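# Right the leaning reagent bottle and close the cabinet

## Task

Inside the cabinet, one glass reagent bottle has slid forward and now rests against the inner face of the closed door. Finish with every bottle upright and entirely on the shelf and the door closed. No bottle may drop more than a few centimetres or break.

## Robot and tools

Robot: two arms, left_arm and right_arm, each with a two-finger gripper, a wrist camera and a force/torque sensor in the tool flange. A tool block, up to 12 cm long, juts from the last joint's axis toward the gripper's -y side and rotates with it. Calibrated bases in the scene frame: left_arm at (+0.007, +0.401, 0) m, right_arm at (-0.006, -0.458, 0) m, both nearly unrotated.

Frames: the scene frame has its origin at table-top height halfway between the arms, +z up, +x out over the table, and left_arm toward +y. Image left/right does not match arm names. Hand poses, velocities and targets in results are in each arm's own base frame. Fixed cameras and the table use the scene frame. Gripper axes: fingers point along +z and close along x. end_effector_position is the point between the pads, and the fingertips sit 17.5 mm past it.

execute_actions(actions, cameras): actions is a list of actions. Each action is a table of up to 15 rows, one row per 1/30 s step. A shorter table repeats its last row until step 15. Every row is one flat list of 18 numbers in [-1, 1] covering both arms: left dx, dy, dz, rx, ry, rz, gripper position, force_limit, speed, then the same nine for the right. The six pose numbers are an offset from that arm's Hand target as it was when the action began. They are not cumulative from row to row, but sending the same offset in a later action moves the arm further. Scale: 1.0 = 0.6 m or 180 degrees. rx, ry, rz form one rotation vector about the Hand target position, along the arm's base axes. Six zeros means no new pose request. Always resend each gripper's intended numbers.

Gripper numbers: position +1 is fully open (50 mm), about -0.65 is pads touching, and -1 means grip until blocked. force_limit is about 20 N at -1, 102 N at 0 and 185 N at +1. speed is 20, 85 and 150 mm/s at -1, 0 and +1. A new force_limit or speed only takes effect together with a position change of at least 0.01. Images come back only for an empty actions list or when cameras names them, for example ["all"].

move(target, speed, blend, stop_force, zero, blocking, cameras): drives both grippers in straight lines to poses given as offsets from the current Hand targets.
- target: one 18-number row, or a list of up to 15 rows. Every row counts from the same starting Hand targets.
- speed: m/s, 0.002 to 3.6, default 0.25. Turns run at up to twice that in rad/s.
- blend: corner rounding in metres. The default 0 stops at each point.
- stop_force: N, 3 to 120, shared by both arms. It ends an arm's path when the push against its motion exceeds that value. The arm then backs off to the pose just before the push and keeps pressing lightly. Leave it out when moving away from something the arm presses on. All rows must then have the same finger numbers.
- zero: re-zero before the move (default true).
- blocking=false: returns after 0.5 s. It cannot be combined with stop_force.
A move lasts at most 10 s. The result adds a move: line (done, off_target, moving, held, fault) and limits (paced = pose clipped, held = steps withheld).

Other tools:
- wait(seconds 0 to 3600) lets time pass.
- stop() brakes a running move.
- zoom_image(camera, region [x0, y0, x1, y1]) enlarges part of a camera's latest image. The region is at most 504x504 pixels.
- zero_wrist_force(arm) zeroes that arm's sensor.
- finished_scene(scene) ends scene 1 or 2 for good.
Cameras: cam_head_left, cam_head_right, cam_high, cam_left_wrist, cam_right_wrist, each 672x504.

Reading results:
- Hand target is the last commanded pose after clipping. The gripper often stops short of it. Send the remaining distance as a new offset.
- Orientation commands are clipped each step to within 32 degrees of the measured orientation.
- object_status: 0 moving, 1 blocked while opening, 2 blocked while closing (a grip; check for this), 3 reached the set position or pads met (usually nothing held).
- Gripper opening in mm is (250 - position_measured) x 0.202.
- Wrist force and torque are given in the end-effector axes. A third line shows the peak since the last report. Readings drift.
- Joint torques are whole drive outputs and include offsets and noise.
- Velocities are omitted while joints are still within noise.

Hazards and limits:
- Torque fault: contact torque at the limit (138 N m for shoulders and elbow, 25.7 N m for the wrists). Wrist push capacity is roughly 12 to 15 N m.
- Force fault: about 150 N ±25 on any part of the arm.
- Tracking fault: a wrist joint more than 0.9 deg, or a shoulder or elbow more than 7.5 deg, off its planned path.
- Any of these faults stops the arm for 10 s, and it yields to the contact. If its grip pins it in place, release first.
- Motor heat: a MOTOR HOT line appears at 70 °C. At 85 °C the brakes lock for 30 to 60 s. Long holds, stretched arms and pushing toward unreachable poses cause heating.
- The arms are stiff. Aiming even slightly past a firm contact can fault, and faster approaches hit harder. Approach the door and glass slowly, ideally with a small stop_force.
- Do not route a path close to an arm's own base, because the elbow can swing around.
- Keep the arms apart. The clearance check does not catch everything, a moderate arm-to-arm hit can fail the scene, and closing on the other gripper's fingers counts as such a press.
- Support the leaning bottle as the door opens so it cannot topple. Never let glass drop more than a few centimetres, and keep everything on the table. Push the bottle fully back onto the shelf before closing the door gently. Motion should be smooth and without hard impacts.

Each tool is called after "Request:" by a JSON object that holds its "fn" and its "kwargs".

## Session

Request:
{"fn": "execute_actions", "kwargs": {"actions": []}}

Scene clock: 0.00 s.
left_arm: end_effector_position=(+0.4526, -0.7701, +0.1076) position_measured=3 object_status=3 end_effector_quat_wxyz=(-0.151, -0.544, +0.815, -0.135) | right_arm: end_effector_position=(+0.1932, +0.0556, +0.1695) position_measured=3 object_status=3 end_effector_quat_wxyz=(-0.232, +0.708, +0.661, -0.090)
Joint positions: left_arm=[-1.114 -0.645 0.911 -2.154 -1.832 2.38] | right_arm=[3.598 -1.093 -2.336 -1.611 1.959 0.458]
Joint velocities: within noise
Joint torques (N m): no reading
Wrist force (N): no reading
Wrist torque (N m): no reading
Wrist force, peak (N): no reading
Hand target: left_arm +0.4526, -0.7701, +0.1076; -0.151, -0.544, +0.815, -0.135 | right_arm +0.1932, +0.0556, +0.1695; -0.232, +0.708, +0.661, -0.090
Tool commands: left_gripper/position=+1.0 left_gripper/force_limit=+1.0 left_gripper/speed=+1.0 right_gripper/position=+1.0 right_gripper/force_limit=+1.0 right_gripper/speed=+1.0

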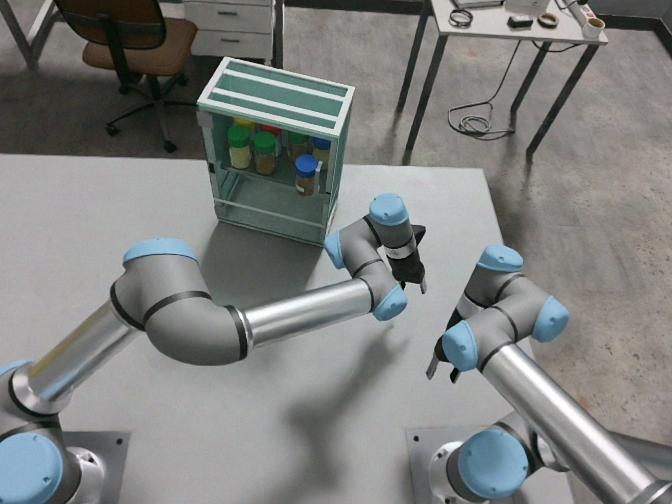

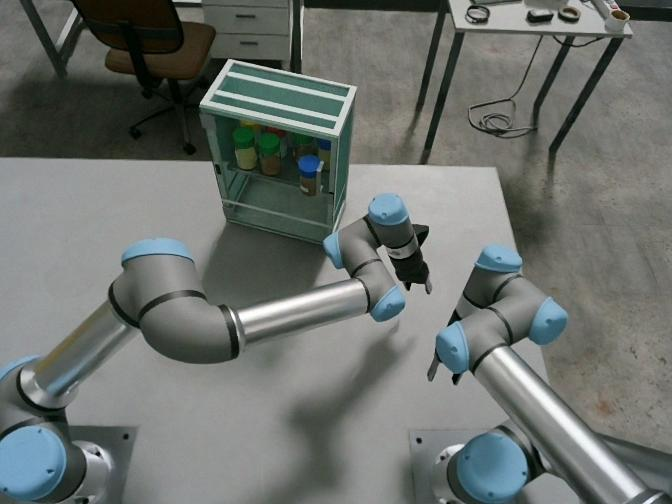

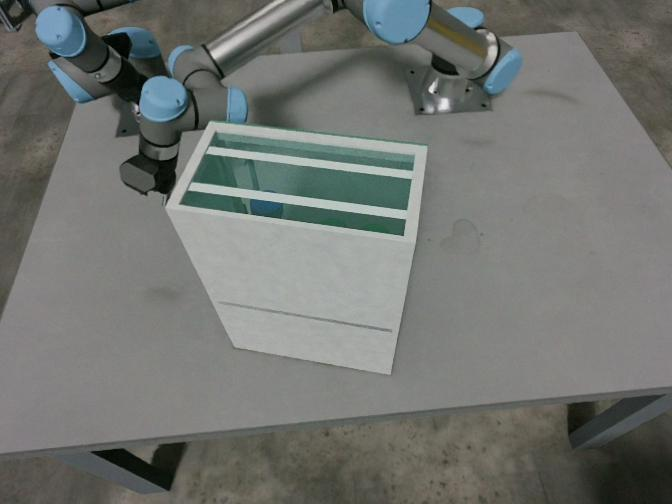

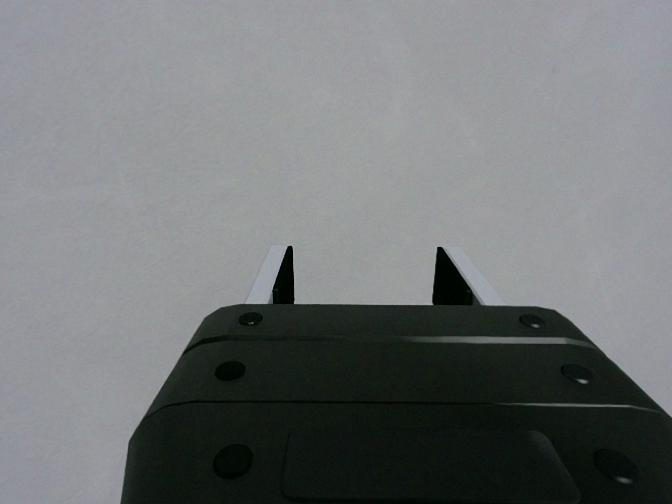

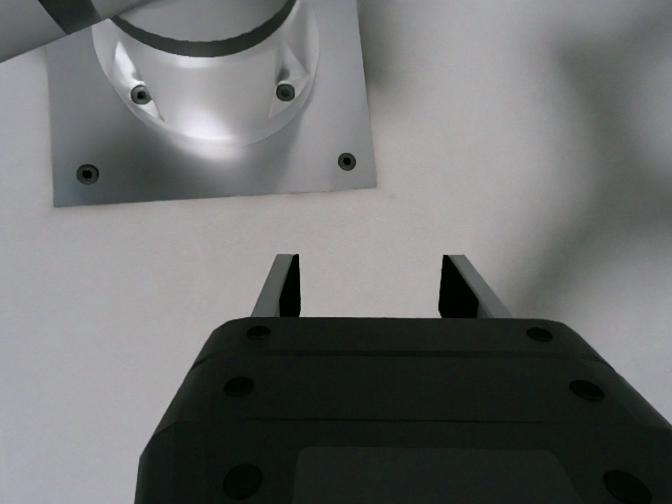

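Request:
{"fn": "zoom_image", "kwargs": {"camera": "cam_head_left", "region": [180, 40, 380, 260]}}

Request:
{"fn": "zoom_image", "kwargs": {"camera": "cam_head_right", "region": [180, 40, 380, 260]}}

Request:
{"fn": "zoom_image", "kwargs": {"camera": "cam_high", "region": [150, 110, 450, 390]}}

Scaled by 2.291 from the camera's image (finer frame: 960x720).

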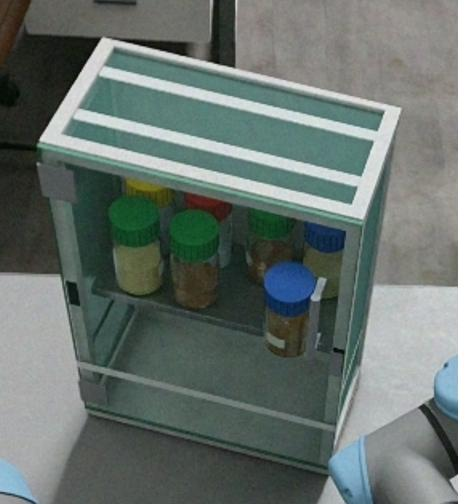

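Scaled by 2.291 from the camera's image (finer frame: 960x720).

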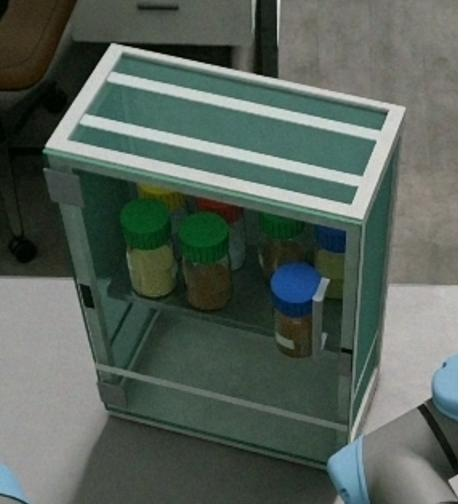

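Scaled by 1.680 from the camera's image (finer frame: 960x720).

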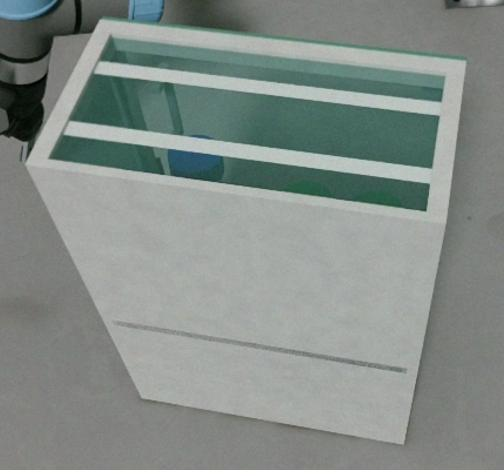

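Request:
{"fn": "move", "kwargs": {"target": [-0.083,0.632,0.37,-0.12,-0.468,0.067,1,1,1,0,0,0,0,0,0,1,1,1], "speed": 0.4}}

Request:
{"fn": "move", "kwargs": {"target": [0,0,0,0,0,0,1,1,1,0.521,0.22,0.268,0.373,0.196,-0.597,-1,1,1], "speed": 0.4, "cameras": ["all"]}}

Scene clock: 4.43 s.
left_arm: end_effector_position=(+0.4028, -0.3910, +0.3296) position_measured=3 object_status=3 end_effector_quat_wxyz=(+0.353, -0.354, +0.613, -0.612) | right_arm: end_effector_position=(+0.1932, +0.0556, +0.1695) position_measured=3 object_status=3 end_effector_quat_wxyz=(-0.232, +0.708, +0.661, -0.090)
Joint positions: left_arm=[-1.407 -1.331 2.408 -4.217 -0.688 3.141] | right_arm=[3.598 -1.093 -2.336 -1.611 1.959 0.458]
Joint torques (N m): left_arm=[8.22 -28.03 -6.52 -2.81 1.37 1.82] | right_arm=[0.38 3.07 25.99 2.12 0.93 -0.27]
Wrist force (N): left_arm=[-0.7 -0.2 -1.3] | right_arm=[0.5 -0.3 -0.2]
Wrist torque (N m): left_arm=[-0.09 0.36 0.27] | right_arm=[-0.04 -0.08 -0.01]
Wrist force, peak (N): left_arm=[-1.9 -0.5 -2.7] | right_arm=[0.2 -0.5 -0.4]
Hand target: left_arm +0.4028, -0.3909, +0.3296; +0.353, -0.354, +0.613, -0.612 | right_arm +0.1932, +0.0556, +0.1695; -0.232, +0.708, +0.661, -0.090
Off the commanded pose: left_arm 0.000 m, 0 deg | right_arm 0.000 m, 0 deg.
move: done

Scene clock: 5.90 s.
left_arm: end_effector_position=(+0.4028, -0.3909, +0.3296) position_measured=3 object_status=3 end_effector_quat_wxyz=(+0.353, -0.354, +0.613, -0.612) | right_arm: end_effector_position=(+0.2938, +0.0974, +0.2218) position_measured=254 object_status=3 end_effector_quat_wxyz=(-0.438, +0.803, +0.403, +0.037)
Joint positions: left_arm=[-1.407 -1.331 2.408 -4.218 -0.688 3.141] | right_arm=[3.254 -1.35 -2.224 -1.469 2.435 0.599]
Joint torques (N m): left_arm=[7.84 -29.45 -4.97 -2.77 1.66 1.71] | right_arm=[9.31 23.93 27.23 0.6 2.91 -1.35]
Wrist force (N): left_arm=[-0.6 -0.2 -1.2] | right_arm=[0.9 -0.9 -0.7]
Wrist torque (N m): left_arm=[-0.10 0.35 0.24] | right_arm=[-0.07 -0.22 -0.01]
Wrist force, peak (N): left_arm=[-0.9 -0.3 -1.4] | right_arm=[4.0 0.7 -2.0]
Hand target: left_arm +0.4028, -0.3909, +0.3296; +0.353, -0.354, +0.613, -0.612 | right_arm +0.2938, +0.0974, +0.2218; -0.438, +0.803, +0.403, +0.037 (not the last commanded pose)
Off the commanded pose: left_arm 0.000 m, 0 deg | right_arm 0.255 m, 89 deg.
move: held (right_arm; a check stopped the path); limits=held
pose unreachable (right arm): on one or more control steps of this call, first in action 0 (counted from 0), this arm could not follow its commanded pose, so it was not sent that pose on those steps. It may still have moved: this result reports where it is.
cause: moving toward the commanded pose would bring two parts of the arm too close to each other (its gripper and another part of the arm, with joints 4 (wrist 1) to 6 (wrist 3) between them, 4 mm apart when it was first held).
cam_left_wrist: T_world_to_cam=[[-0.49477, -0.869, 0.00565, -0.12991], [-0.31032, 0.17061, -0.9352, 0.51224], [0.81173, -0.46446, -0.35408, -0.25736]] pos_world=[0.30359, -0.31982, 0.38865]
cam_right_wrist: T_world_to_cam=[[0.66983, 0.6169, 0.41323, -0.33893], [0.74118, -0.52221, -0.42183, -0.05733], [-0.04443, 0.58884, -0.80703, 0.26609]] pos_world=[0.28134, 0.02247, 0.33062]

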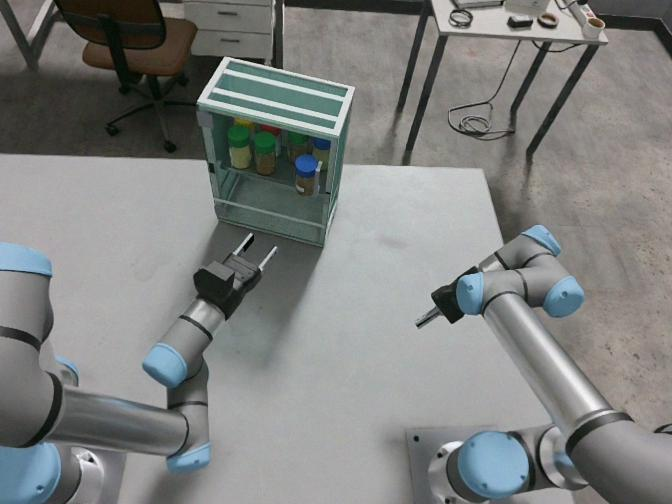

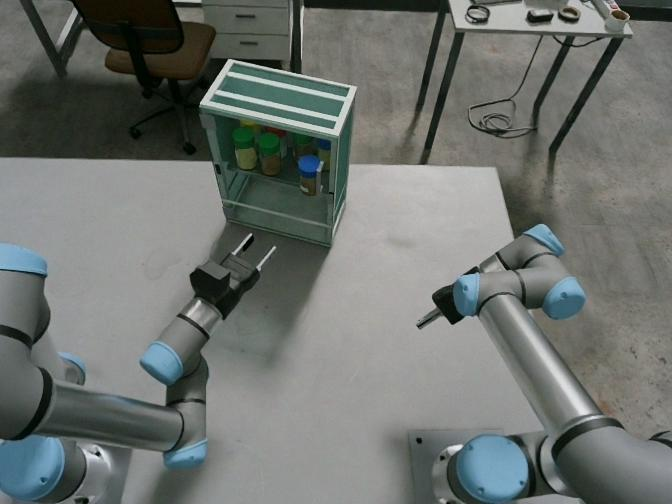

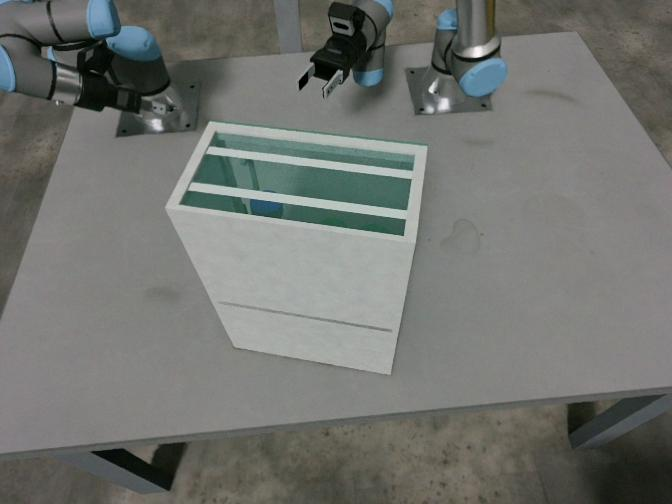

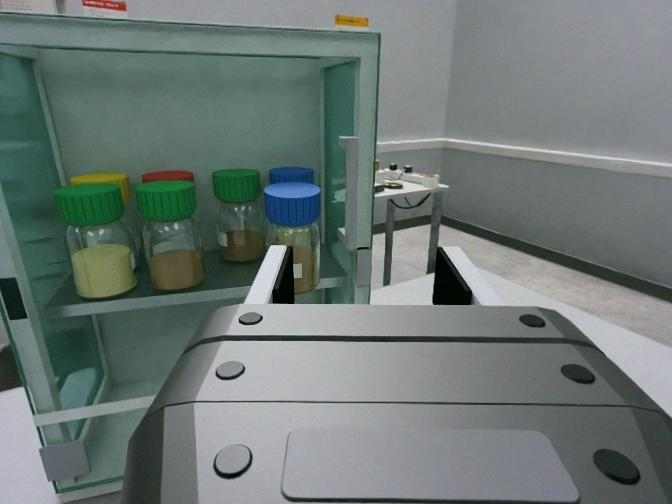

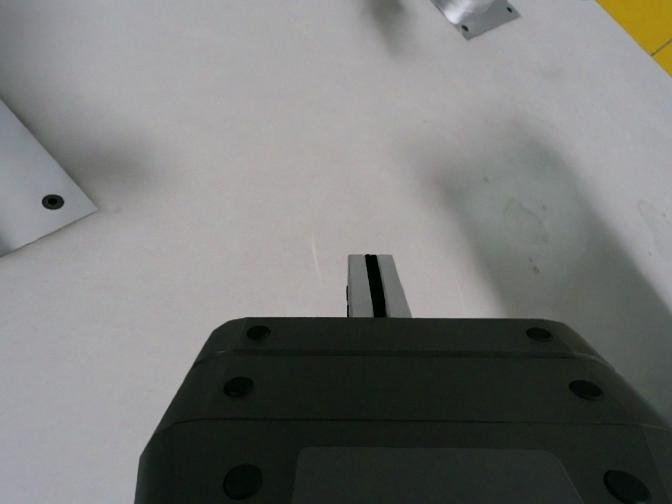

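Request:
{"fn": "zoom_image", "kwargs": {"camera": "cam_left_wrist", "region": [0, 120, 400, 360]}}

Scaled by 1.260 from the camera's image (finer frame: 960x720).

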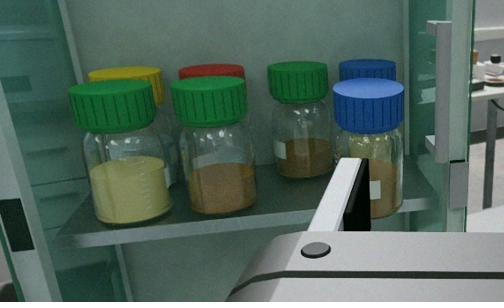

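Request:
{"fn": "move", "kwargs": {"target": [[0,0,0,0,0,0,1,1,1,0.26,0.05,0.2,-0.144,-0.279,0.42,-1,1,1],[0,0,0,0,0,0,1,1,1,0.3,0.1,0.18,-0.078,-0.7375,0.097,-1,1,1]], "speed": 0.4, "blend": 0.03, "cameras": ["all"]}}

Scene clock: 11.37 s.
left_arm: end_effector_position=(+0.4028, -0.3909, +0.3296) position_measured=3 object_status=3 end_effector_quat_wxyz=(+0.353, -0.354, +0.613, -0.612) | right_arm: end_effector_position=(+0.4739, +0.1574, +0.3299) position_measured=254 object_status=3 end_effector_quat_wxyz=(+0.271, +0.270, +0.653, +0.653)
Joint positions: left_arm=[-1.407 -1.331 2.408 -4.218 -0.688 3.141] | right_arm=[3.527 -1.764 -2.477 1.1 1.971 -0.001]
Joint torques (N m): left_arm=[8.49 -29.29 -6.17 -2.51 1.47 1.87] | right_arm=[5.14 16.76 5.86 4.43 0.56 -0.47]
Wrist force (N): left_arm=[-0.6 0.0 -1.2] | right_arm=[-0.3 1.3 2.8]
Wrist torque (N m): left_arm=[-0.06 0.35 0.25] | right_arm=[0.62 -0.03 0.34]
Wrist force, peak (N): left_arm=[-0.9 0.1 -1.3] | right_arm=[-0.3 1.5 2.8]
Hand target: left_arm +0.4028, -0.3909, +0.3296; +0.353, -0.354, +0.613, -0.612 | right_arm +0.4738, +0.1574, +0.3298; +0.271, +0.270, +0.653, +0.653
Off the commanded pose: left_arm 0.000 m, 0 deg | right_arm 0.000 m, 0 deg.
move: done
cam_left_wrist: T_world_to_cam=[[-0.49477, -0.869, 0.00565, -0.12991], [-0.31032, 0.17061, -0.9352, 0.51224], [0.81173, -0.46446, -0.35408, -0.25736]] pos_world=[0.30359, -0.31982, 0.38865]
cam_right_wrist: T_world_to_cam=[[-0.70661, 0.70759, -0.00407, 0.23439], [-0.24457, -0.23883, 0.93976, -0.14047], [0.664, 0.66504, 0.34181, -0.40067]] pos_world=[0.39731, 0.06707, 0.26992]

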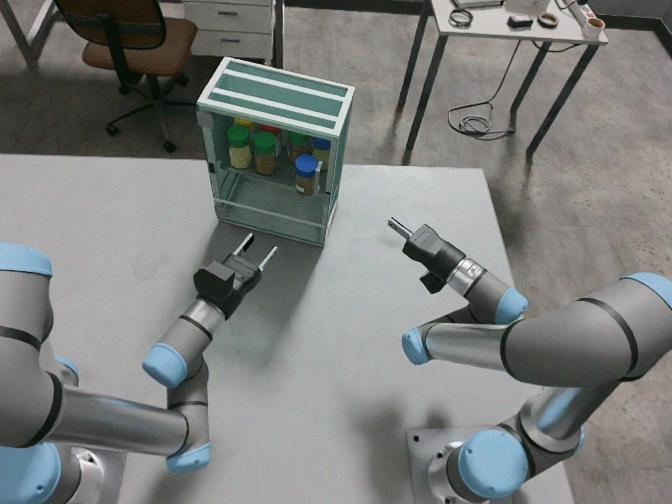

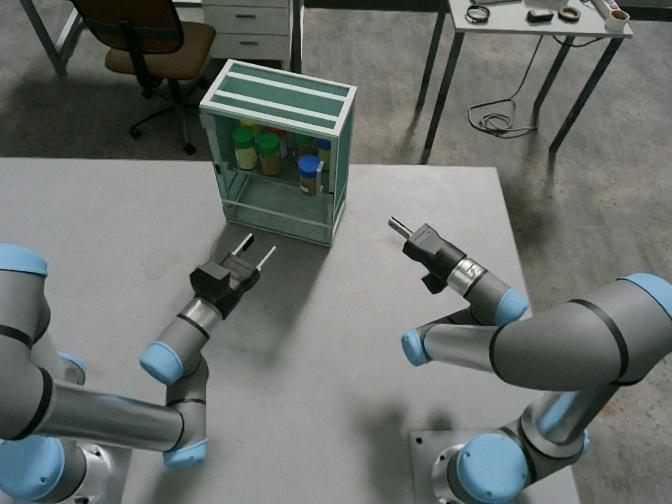

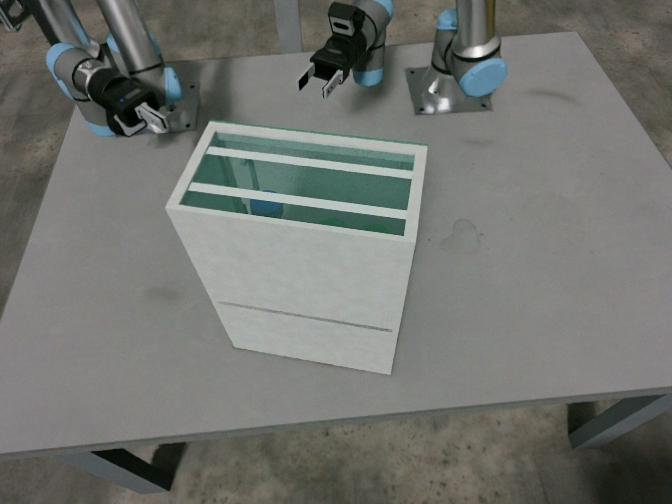

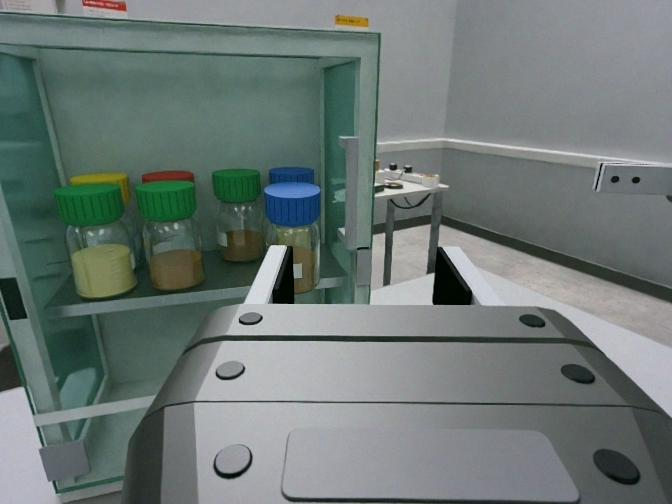

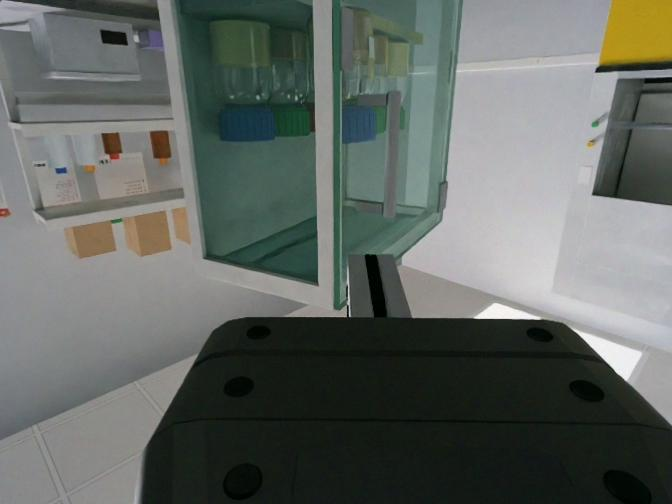

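Request:
{"fn": "zoom_image", "kwargs": {"camera": "cam_right_wrist", "region": [160, 0, 480, 320]}}

Scaled by 1.575 from the camera's image (finer frame: 960x720).

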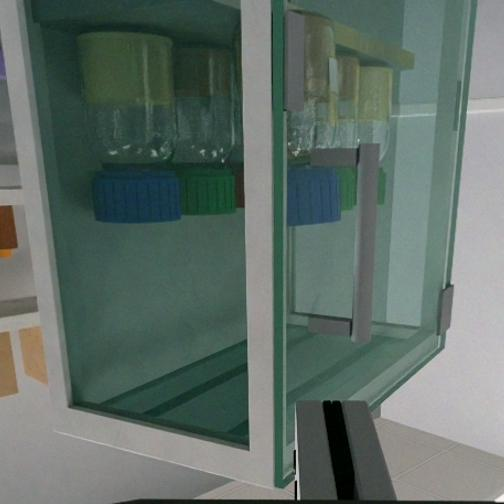

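Request:
{"fn": "move", "kwargs": {"target": [0.249,-0.145,-0.0077,0,0,0,1,1,1,0,0,0,0,0,0,-1,1,1], "cameras": ["cam_left_wrist","cam_right_wrist","cam_head_left"]}}

Scene clock: 14.53 s.
left_arm: end_effector_position=(+0.5522, -0.4778, +0.3250) position_measured=3 object_status=3 end_effector_quat_wxyz=(+0.353, -0.354, +0.613, -0.612) | right_arm: end_effector_position=(+0.4738, +0.1574, +0.3298) position_measured=254 object_status=3 end_effector_quat_wxyz=(+0.271, +0.270, +0.653, +0.653)
Joint positions: left_arm=[-1.098 -1.047 1.938 -4.032 -0.996 3.141] | right_arm=[3.527 -1.765 -2.477 1.1 1.971 -0.001]
Joint torques (N m): left_arm=[2.19 -33.39 -19.62 -2.13 0.23 0.69] | right_arm=[-5.05 20.65 4.55 1.11 0.93 -0.63]
Wrist force (N): left_arm=[-0.3 0.0 -1.1] | right_arm=[-0.5 1.1 2.7]
Wrist torque (N m): left_arm=[-0.10 0.32 0.21] | right_arm=[0.58 0.01 0.34]
Wrist force, peak (N): left_arm=[-0.3 -0.4 -4.3] | right_arm=[-0.1 1.4 2.9]
Hand target: left_arm +0.5522, -0.4779, +0.3250; +0.353, -0.354, +0.613, -0.612 | right_arm +0.4738, +0.1574, +0.3298; +0.271, +0.270, +0.653, +0.653
Off the commanded pose: left_arm 0.000 m, 0 deg | right_arm 0.000 m, 0 deg.
move: done
cam_left_wrist: T_world_to_cam=[[-0.49477, -0.869, 0.00565, -0.13148], [-0.31032, 0.17061, -0.9352, 0.56912], [0.81173, -0.46446, -0.35408, -0.42063]] pos_world=[0.45299, -0.40672, 0.38405]
cam_right_wrist: T_world_to_cam=[[-0.70667, 0.70753, -0.00402, 0.2344], [-0.24444, -0.2388, 0.9398, -0.14044], [0.66397, 0.66512, 0.3417, -0.4006]] pos_world=[0.39731, 0.06707, 0.26982]
Images, in order (width x height): cam_head_left 672x504, cam_left_wrist 672x504, cam_right_wrist 672x504.

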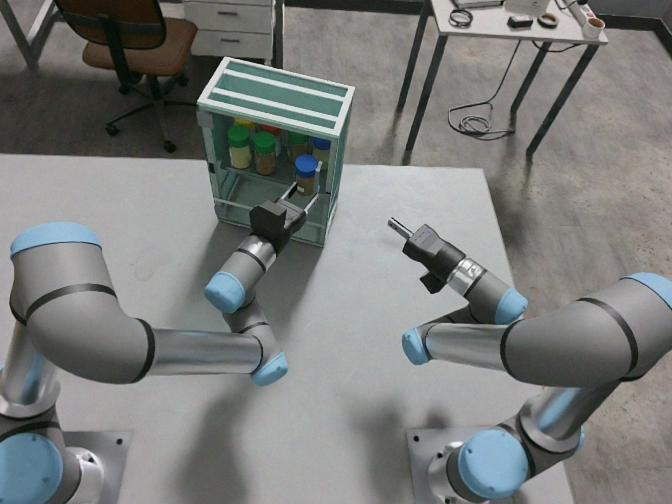

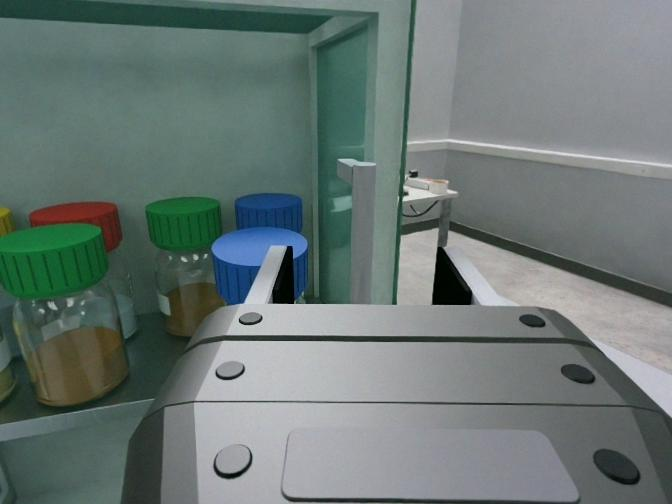

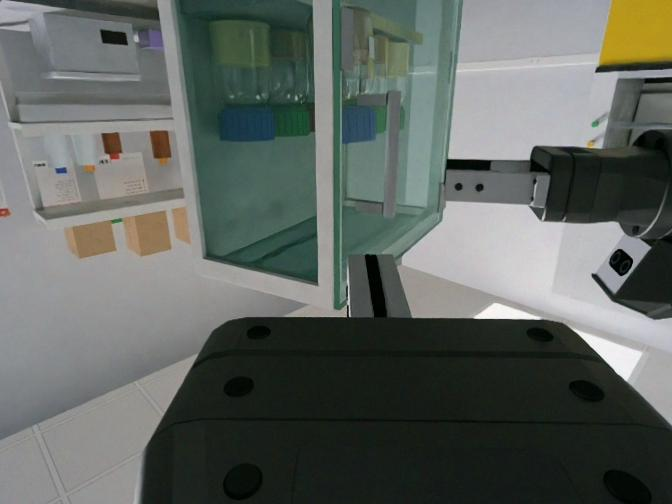

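Request:
{"fn": "move", "kwargs": {"target": [0.0693,-0.04,0,0,0,0,1,1,1,0,0,0,0,0,0,-1,1,1], "speed": 0.08, "stop_force": 10}}

Request:
{"fn": "move", "kwargs": {"target": [0,0,0,0,0,0,-1,-0.7,-0.8,0,0,0,0,0,0,-1,1,1], "cameras": ["cam_left_wrist","cam_right_wrist","cam_head_left"]}}

Scene clock: 16.60 s.
left_arm: end_effector_position=(+0.5938, -0.5019, +0.3250) position_measured=3 object_status=3 end_effector_quat_wxyz=(+0.353, -0.354, +0.613, -0.612) | right_arm: end_effector_position=(+0.4738, +0.1574, +0.3298) position_measured=254 object_status=3 end_effector_quat_wxyz=(+0.271, +0.270, +0.653, +0.653)
Joint positions: left_arm=[-1.046 -0.969 1.792 -3.964 -1.048 3.141] | right_arm=[3.527 -1.764 -2.477 1.1 1.971 -0.001]
Joint torques (N m): left_arm=[-5.06 -49.54 -20.65 -2.58 1.82 -0.35] | right_arm=[-4.27 27.17 5 0.85 0.3 -1.14]
Wrist force (N): left_arm=[-0.5 0.2 -1.1] | right_arm=[-0.3 1.0 2.5]
Wrist torque (N m): left_arm=[-0.04 0.34 0.22] | right_arm=[0.57 -0.02 0.34]
Wrist force, peak (N): left_arm=[0.1 0.0 -2.0] | right_arm=[-0.2 1.4 2.9]
Hand target: left_arm +0.5938, -0.5019, +0.3250; +0.353, -0.354, +0.613, -0.612 | right_arm +0.4738, +0.1574, +0.3298; +0.271, +0.270, +0.653, +0.653
Off the commanded pose: left_arm 0.000 m, 0 deg | right_arm 0.000 m, 0 deg.
move: done

Scene clock: 18.07 s.
left_arm: end_effector_position=(+0.5937, -0.5021, +0.3250) position_measured=204 object_status=2 end_effector_quat_wxyz=(+0.353, -0.354, +0.613, -0.612) | right_arm: end_effector_position=(+0.4738, +0.1574, +0.3298) position_measured=254 object_status=3 end_effector_quat_wxyz=(+0.271, +0.270, +0.653, +0.653)
Joint positions: left_arm=[-1.047 -0.969 1.792 -3.964 -1.048 3.141] | right_arm=[3.527 -1.764 -2.477 1.1 1.971 -0.001]
Joint torques (N m): left_arm=[28.85 -47.82 -11.64 -3.71 12.33 -0.29] | right_arm=[-4.35 27.53 4.86 0.9 0.16 -1.12]
Wrist force (N): left_arm=[37.2 -3.9 5.3] | right_arm=[-0.3 1.3 2.7]
Wrist torque (N m): left_arm=[-0.11 0.52 0.23] | right_arm=[0.62 -0.02 0.33]
Wrist force, peak (N): left_arm=[37.2 -3.9 5.3] | right_arm=[-0.4 1.4 2.9]
Hand target: left_arm +0.5938, -0.5019, +0.3250; +0.353, -0.354, +0.613, -0.612 | right_arm +0.4738, +0.1574, +0.3298; +0.271, +0.270, +0.653, +0.653
Off the commanded pose: left_arm 0.000 m, 0 deg | right_arm 0.000 m, 0 deg.
move: done
cam_left_wrist: T_world_to_cam=[[-0.49518, -0.86877, 0.00568, -0.13177], [-0.31024, 0.17072, -0.9352, 0.58616], [0.81151, -0.46485, -0.35407, -0.46566]] pos_world=[0.49449, -0.43102, 0.38405]
cam_right_wrist: T_world_to_cam=[[-0.70667, 0.70753, -0.00402, 0.2344], [-0.24444, -0.2388, 0.9398, -0.14044], [0.66397, 0.66512, 0.3417, -0.4006]] pos_world=[0.39731, 0.06707, 0.26982]
Images, in order (width x height): cam_head_left 672x504, cam_left_wrist 672x504, cam_right_wrist 672x504.

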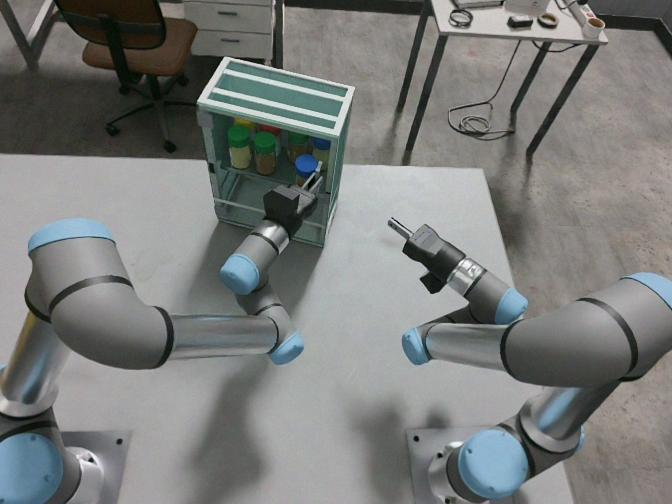

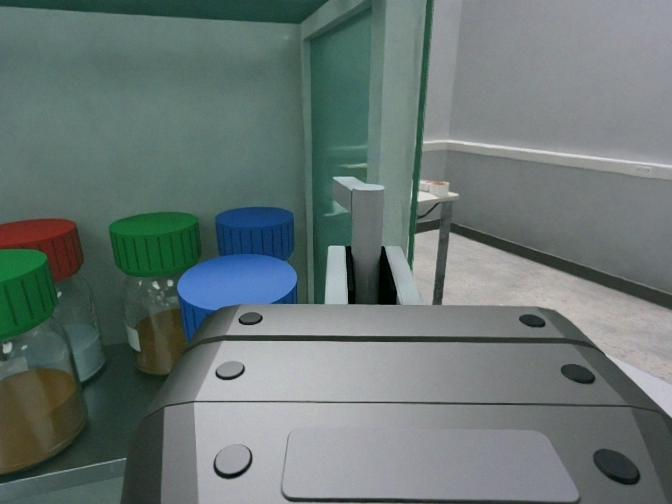

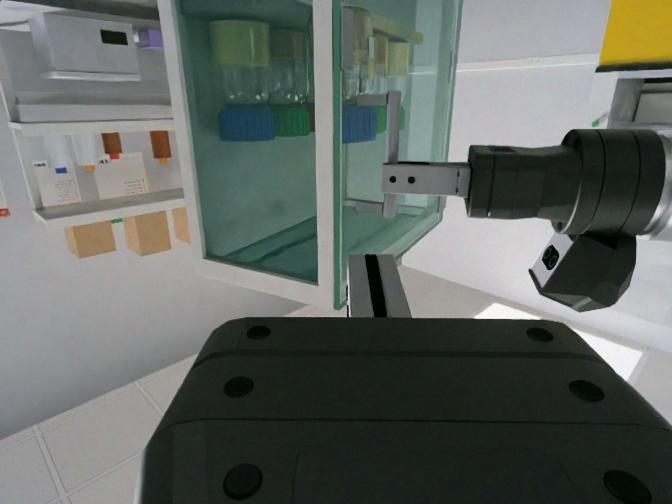

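Request:
{"fn": "move", "kwargs": {"target": [-0.0012,-0.002,0,0,0,0,-1,-0.7,-0.8,0.2053,0.1827,-0.1447,0,0,0.142,-1,1,1]}}

Request:
{"fn": "move", "kwargs": {"target": [[-0.0205,0.0085,0,0,0,-0.015,-1,-0.7,-0.8,0,0,0,0,0,0,-1,1,1],[-0.0418,0.0175,0,0,0,-0.03,-1,-0.7,-0.8,0,0,0,0,0,0,-1,1,1]], "speed": 0.04, "blend": 0.005, "cameras": ["cam_left_wrist","cam_right_wrist","cam_head_left"]}}

Scene clock: 21.67 s.
left_arm: end_effector_position=(+0.5931, -0.5030, +0.3250) position_measured=204 object_status=2 end_effector_quat_wxyz=(+0.353, -0.354, +0.613, -0.612) | right_arm: end_effector_position=(+0.5970, +0.2670, +0.2430) position_measured=254 object_status=3 end_effector_quat_wxyz=(+0.120, +0.119, +0.697, +0.697)
Joint positions: left_arm=[-1.049 -0.969 1.791 -3.963 -1.046 3.141] | right_arm=[3.45 -2.311 -1.845 1.015 2.495 -0.001]
Joint torques (N m): left_arm=[0.18 -36.86 -20.5 -1.15 1.38 0.6] | right_arm=[-4.8 44.52 21.44 2.29 0.62 -0.33]
Wrist force (N): left_arm=[7.7 -0.1 0.8] | right_arm=[0.0 1.1 2.7]
Wrist torque (N m): left_arm=[-0.07 0.37 0.23] | right_arm=[0.59 -0.05 0.17]
Wrist force, peak (N): left_arm=[42.7 -4.7 6.3] | right_arm=[-1.9 -0.2 4.8]
Hand target: left_arm +0.5931, -0.5031, +0.3250; +0.353, -0.354, +0.613, -0.612 | right_arm +0.5970, +0.2670, +0.2430; +0.120, +0.119, +0.697, +0.697
Off the commanded pose: left_arm 0.000 m, 0 deg | right_arm 0.000 m, 0 deg.
move: done

Scene clock: 23.13 s.
left_arm: end_effector_position=(+0.5680, -0.4925, +0.3250) position_measured=204 object_status=2 end_effector_quat_wxyz=(+0.324, -0.324, +0.628, -0.628) | right_arm: end_effector_position=(+0.5970, +0.2670, +0.2430) position_measured=254 object_status=3 end_effector_quat_wxyz=(+0.120, +0.119, +0.697, +0.697)
Joint positions: left_arm=[-1.038 -1.02 1.887 -4.009 -1.151 3.141] | right_arm=[3.45 -2.311 -1.845 1.015 2.495 -0.001]
Joint torques (N m): left_arm=[-26.57 -35.6 -29.24 -0.73 -8.1 1.8] | right_arm=[5.1 38.38 22.3 -0.22 1.08 -0.65]
Wrist force (N): left_arm=[-37.7 7.2 -6.9] | right_arm=[-0.4 1.2 2.8]
Wrist torque (N m): left_arm=[-0.31 -0.07 0.21] | right_arm=[0.59 0.00 0.18]
Wrist force, peak (N): left_arm=[-38.6 6.4 -7.0] | right_arm=[-0.5 1.4 2.9]
Hand target: left_arm +0.5680, -0.4926, +0.3250; +0.324, -0.324, +0.629, -0.628 | right_arm +0.5970, +0.2670, +0.2430; +0.120, +0.119, +0.697, +0.697
Off the commanded pose: left_arm 0.000 m, 0 deg | right_arm 0.000 m, 0 deg.
move: done
cam_left_wrist: T_world_to_cam=[[-0.57437, -0.81857, 0.00572, -0.06639], [-0.29282, 0.19893, -0.93524, 0.58059], [0.76443, -0.53885, -0.35395, -0.45012]] pos_world=[0.47596, -0.41239, 0.38405]
cam_right_wrist: T_world_to_cam=[[-0.94278, 0.33338, -0.00395, 0.48435], [-0.11742, -0.32093, 0.9398, -0.05649], [0.31204, 0.88649, 0.34171, -0.37461]] pos_world=[0.5669, 0.15249, 0.18302]
Images, in order (width x height): cam_head_left 672x504, cam_left_wrist 672x504, cam_right_wrist 672x504.

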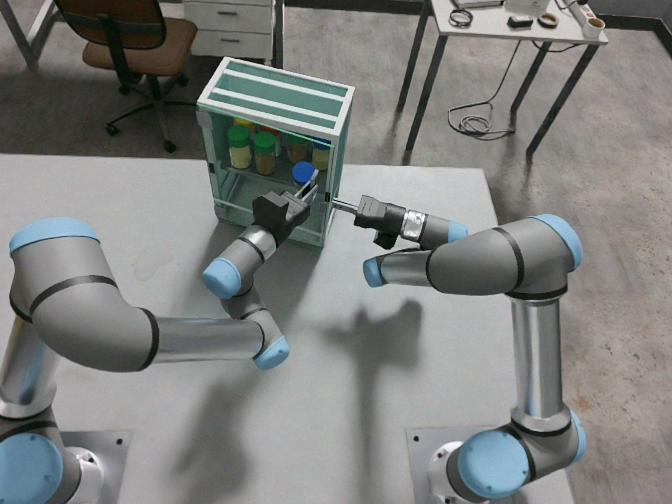

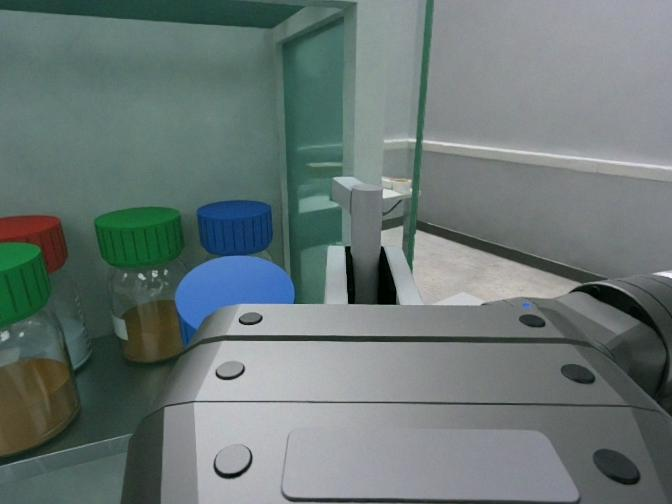

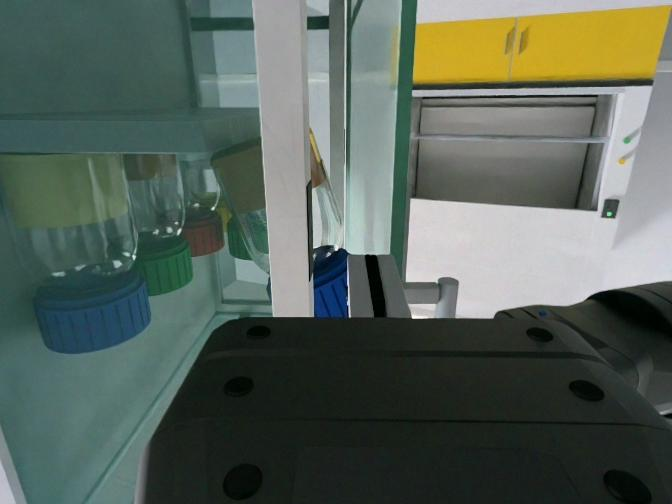

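Request:
{"fn": "move", "kwargs": {"target": [0,0,0,0,0,0,-1,-0.7,-0.8,0.0443,0.1257,0,0,0,0,-1,1,1], "speed": 0.08, "stop_force": 5, "cameras": ["cam_left_wrist","cam_right_wrist"]}}

Scene clock: 24.03 s.
left_arm: end_effector_position=(+0.5680, -0.4926, +0.3250) position_measured=204 object_status=2 end_effector_quat_wxyz=(+0.324, -0.324, +0.628, -0.628) | right_arm: end_effector_position=(+0.5996, +0.2773, +0.2428) position_measured=254 object_status=3 end_effector_quat_wxyz=(+0.119, +0.117, +0.697, +0.697)
Joint positions: left_arm=[-1.038 -1.02 1.887 -4.009 -1.151 3.141] | right_arm=[3.467 -2.317 -1.833 1.01 2.48 -0.001]
Joint torques (N m): left_arm=[-30.06 -36.69 -18.84 -1.56 -12.69 1.49] | right_arm=[2.76 49.71 16.29 1.57 -0.17 -0.27]
Wrist force (N): left_arm=[-38.9 6.3 -6.7] | right_arm=[-0.6 2.4 2.9]
Wrist torque (N m): left_arm=[-0.29 -0.09 0.21] | right_arm=[0.79 0.03 0.17]
Wrist force, peak (N): left_arm=[-44.1 1.5 2.0] | right_arm=[15.5 -7.8 -176.4]
Hand target: left_arm +0.5680, -0.4926, +0.3250; +0.324, -0.324, +0.629, -0.628 | right_arm +0.5996, +0.2773, +0.2428; +0.119, +0.117, +0.697, +0.697 (not the last commanded pose)
Tool commands: left_gripper/position=-1.0 left_gripper/force_limit=-0.7 left_gripper/speed=-0.8 right_gripper/position=-1.0 right_gripper/force_limit=+1.0 right_gripper/speed=+1.0
Off the commanded pose: left_arm 0.000 m, 0 deg | right_arm 0.069 m, 0 deg.
FORCE FAULT: contact force on the right arm reached its limit, and that arm stopped. The contact can be on any part of that arm, not only on its tool. That arm's remaining commands of this call were not run. That arm is still stopped at the end of this call. That arm stays stopped for about 10 more seconds. Until then a move that you send moves the other arm only, and its call returns only when the move has ended. Once the stop has ended, the next robot result says so. If the stop ends while you think or write, that arm runs what you send next, counted from a new Hand target: where the arm stands when the stop ends. While its stop runs, that arm takes no new command, but its gripper still runs the gripper command that each later call begins with. Until it ends, the stop uses up actions while you think or wait. An arm that is not stopped still takes commands.
move: fault (right_arm)
cam_left_wrist: T_world_to_cam=[[-0.57433, -0.8186, 0.00561, -0.06646], [-0.29286, 0.19906, -0.93521, 0.58067], [0.76444, -0.53877, -0.35406, -0.4501]] pos_world=[0.47596, -0.41249, 0.38405]
cam_right_wrist: T_world_to_cam=[[-0.94351, 0.33131, -0.00512, 0.48465], [-0.11804, -0.32164, 0.93948, -0.05207], [0.30961, 0.88701, 0.34257, -0.38331]] pos_world=[0.5698, 0.16268, 0.18271]

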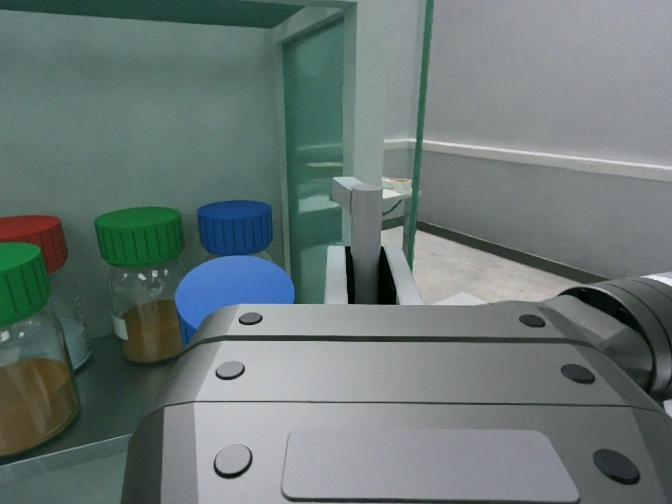

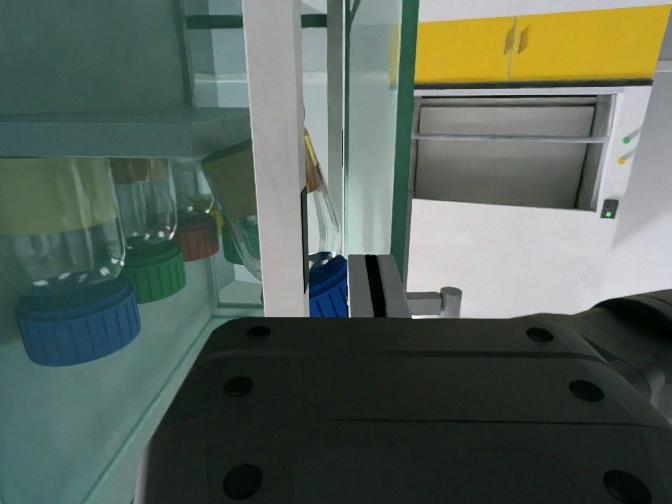

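Request:
{"fn": "wait", "kwargs": {"seconds": 9.5}}

Request:
{"fn": "move", "kwargs": {"target": [-0.0075,0.0063,0,0,0,-0.0067,-1,-0.7,-0.8,-0.005,-0.025,0,0,0,0,-1,1,1], "speed": 0.05, "cameras": ["cam_left_wrist","cam_right_wrist"]}}

Scene clock: 33.80 s.
left_arm: end_effector_position=(+0.5680, -0.4926, +0.3250) position_measured=204 object_status=2 end_effector_quat_wxyz=(+0.324, -0.324, +0.629, -0.628) | right_arm: end_effector_position=(+0.5996, +0.2773, +0.2428) position_measured=254 object_status=3 end_effector_quat_wxyz=(+0.119, +0.117, +0.697, +0.697)
Joint positions: left_arm=[-1.038 -1.02 1.887 -4.009 -1.151 3.141] | right_arm=[3.467 -2.317 -1.833 1.01 2.48 -0.001]
Joint torques (N m): left_arm=[-22 -47.5 -16.78 -2.93 -11.92 -1.26] | right_arm=[0.76 50.09 16.39 1.61 -0.14 -0.13]
Wrist force (N): left_arm=[-39.4 5.7 -7.0] | right_arm=[-0.7 2.2 2.5]
Wrist torque (N m): left_arm=[-0.32 -0.06 0.21] | right_arm=[0.76 0.05 0.18]
Wrist force, peak (N): left_arm=[-39.6 6.4 -6.8] | right_arm=[-0.7 2.2 3.2]
Hand target: left_arm +0.5680, -0.4926, +0.3250; +0.324, -0.324, +0.629, -0.628 | right_arm +0.5996, +0.2773, +0.2428; +0.119, +0.117, +0.697, +0.697 (not the last commanded pose)
Tool commands: left_gripper/position=-1.0 left_gripper/force_limit=-0.7 left_gripper/speed=-0.8 right_gripper/position=-1.0 right_gripper/force_limit=+1.0 right_gripper/speed=+1.0
Off the commanded pose: left_arm 0.000 m, 0 deg | right_arm 0.069 m, 0 deg.
FORCE FAULT, CONTINUED: the right arm's stop, for the force fault that an earlier result reported, is over. The rest of the stop counts as 20 of the actions that you can send in this scene. During its stop the right arm's controller moved it back a little. That arm's target is now where it stood when the stop ended, not its last command. That arm accepts commands again.
wait: 9.50 s; at rest from the start

Scene clock: 34.40 s.
left_arm: end_effector_position=(+0.5634, -0.4888, +0.3250) position_measured=204 object_status=2 end_effector_quat_wxyz=(+0.317, -0.318, +0.632, -0.632) end_effector_velocity=(+0.002, +0.001, +0.000) end_effector_angular_velocity=(+0.000, +0.000, +0.007) | right_arm: end_effector_position=(+0.5965, +0.2622, +0.2428) position_measured=254 object_status=3 end_effector_quat_wxyz=(+0.119, +0.117, +0.697, +0.697)
Joint positions: left_arm=[-1.031 -1.031 1.908 -4.018 -1.179 3.141] | right_arm=[3.44 -2.312 -1.845 1.017 2.507 -0.001]
Joint velocities: left_arm=[0.001 0.001 -0.003 0.002 0.006 0] | right_arm=[within noise]
Joint torques (N m): left_arm=[-9.96 -34.48 -23.92 -1.5 -1.34 -0.72] | right_arm=[8.23 49.37 21.54 0.75 -1.28 1.2]
Wrist force (N): left_arm=[-11.4 4.3 -3.1] | right_arm=[-0.8 2.2 2.6]
Wrist torque (N m): left_arm=[-0.37 0.02 0.20] | right_arm=[0.76 0.08 0.17]
Wrist force, peak (N): left_arm=[-40.3 5.5 -6.6] | right_arm=[-0.4 2.4 3.5]
Hand target: left_arm +0.5635, -0.4888, +0.3250; +0.318, -0.318, +0.632, -0.632 | right_arm +0.5966, +0.2623, +0.2428; +0.119, +0.117, +0.697, +0.697
Off the commanded pose: left_arm 0.000 m, 0 deg | right_arm 0.000 m, 0 deg.
move: done
cam_left_wrist: T_world_to_cam=[[-0.5917, -0.80614, 0.00579, -0.05023], [-0.28856, 0.20509, -0.93524, 0.5791], [0.75274, -0.55505, -0.35396, -0.44592]] pos_world=[0.47305, -0.40677, 0.38405]
cam_right_wrist: T_world_to_cam=[[-0.9435, 0.33134, -0.00521, 0.48683], [-0.11813, -0.3216, 0.93948, -0.05724], [0.30961, 0.88701, 0.34257, -0.36899]] pos_world=[0.5668, 0.14758, 0.18271]

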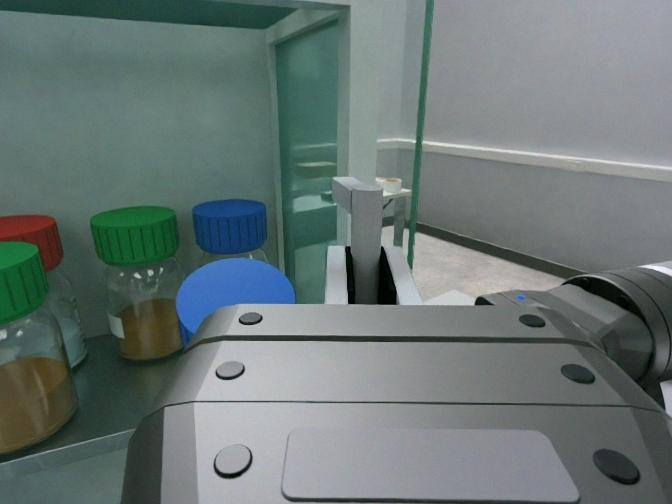

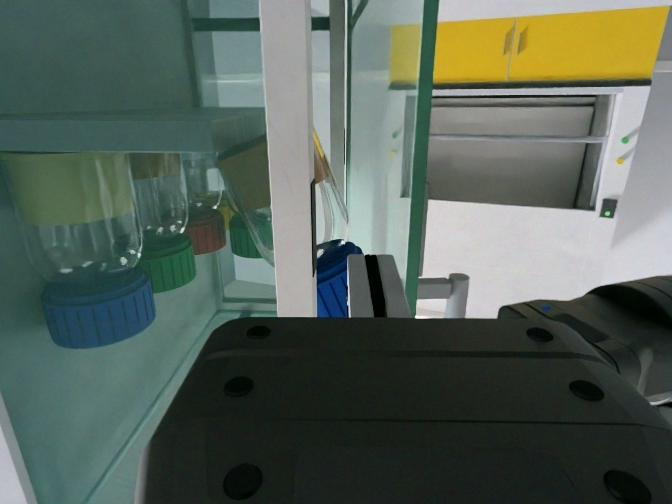

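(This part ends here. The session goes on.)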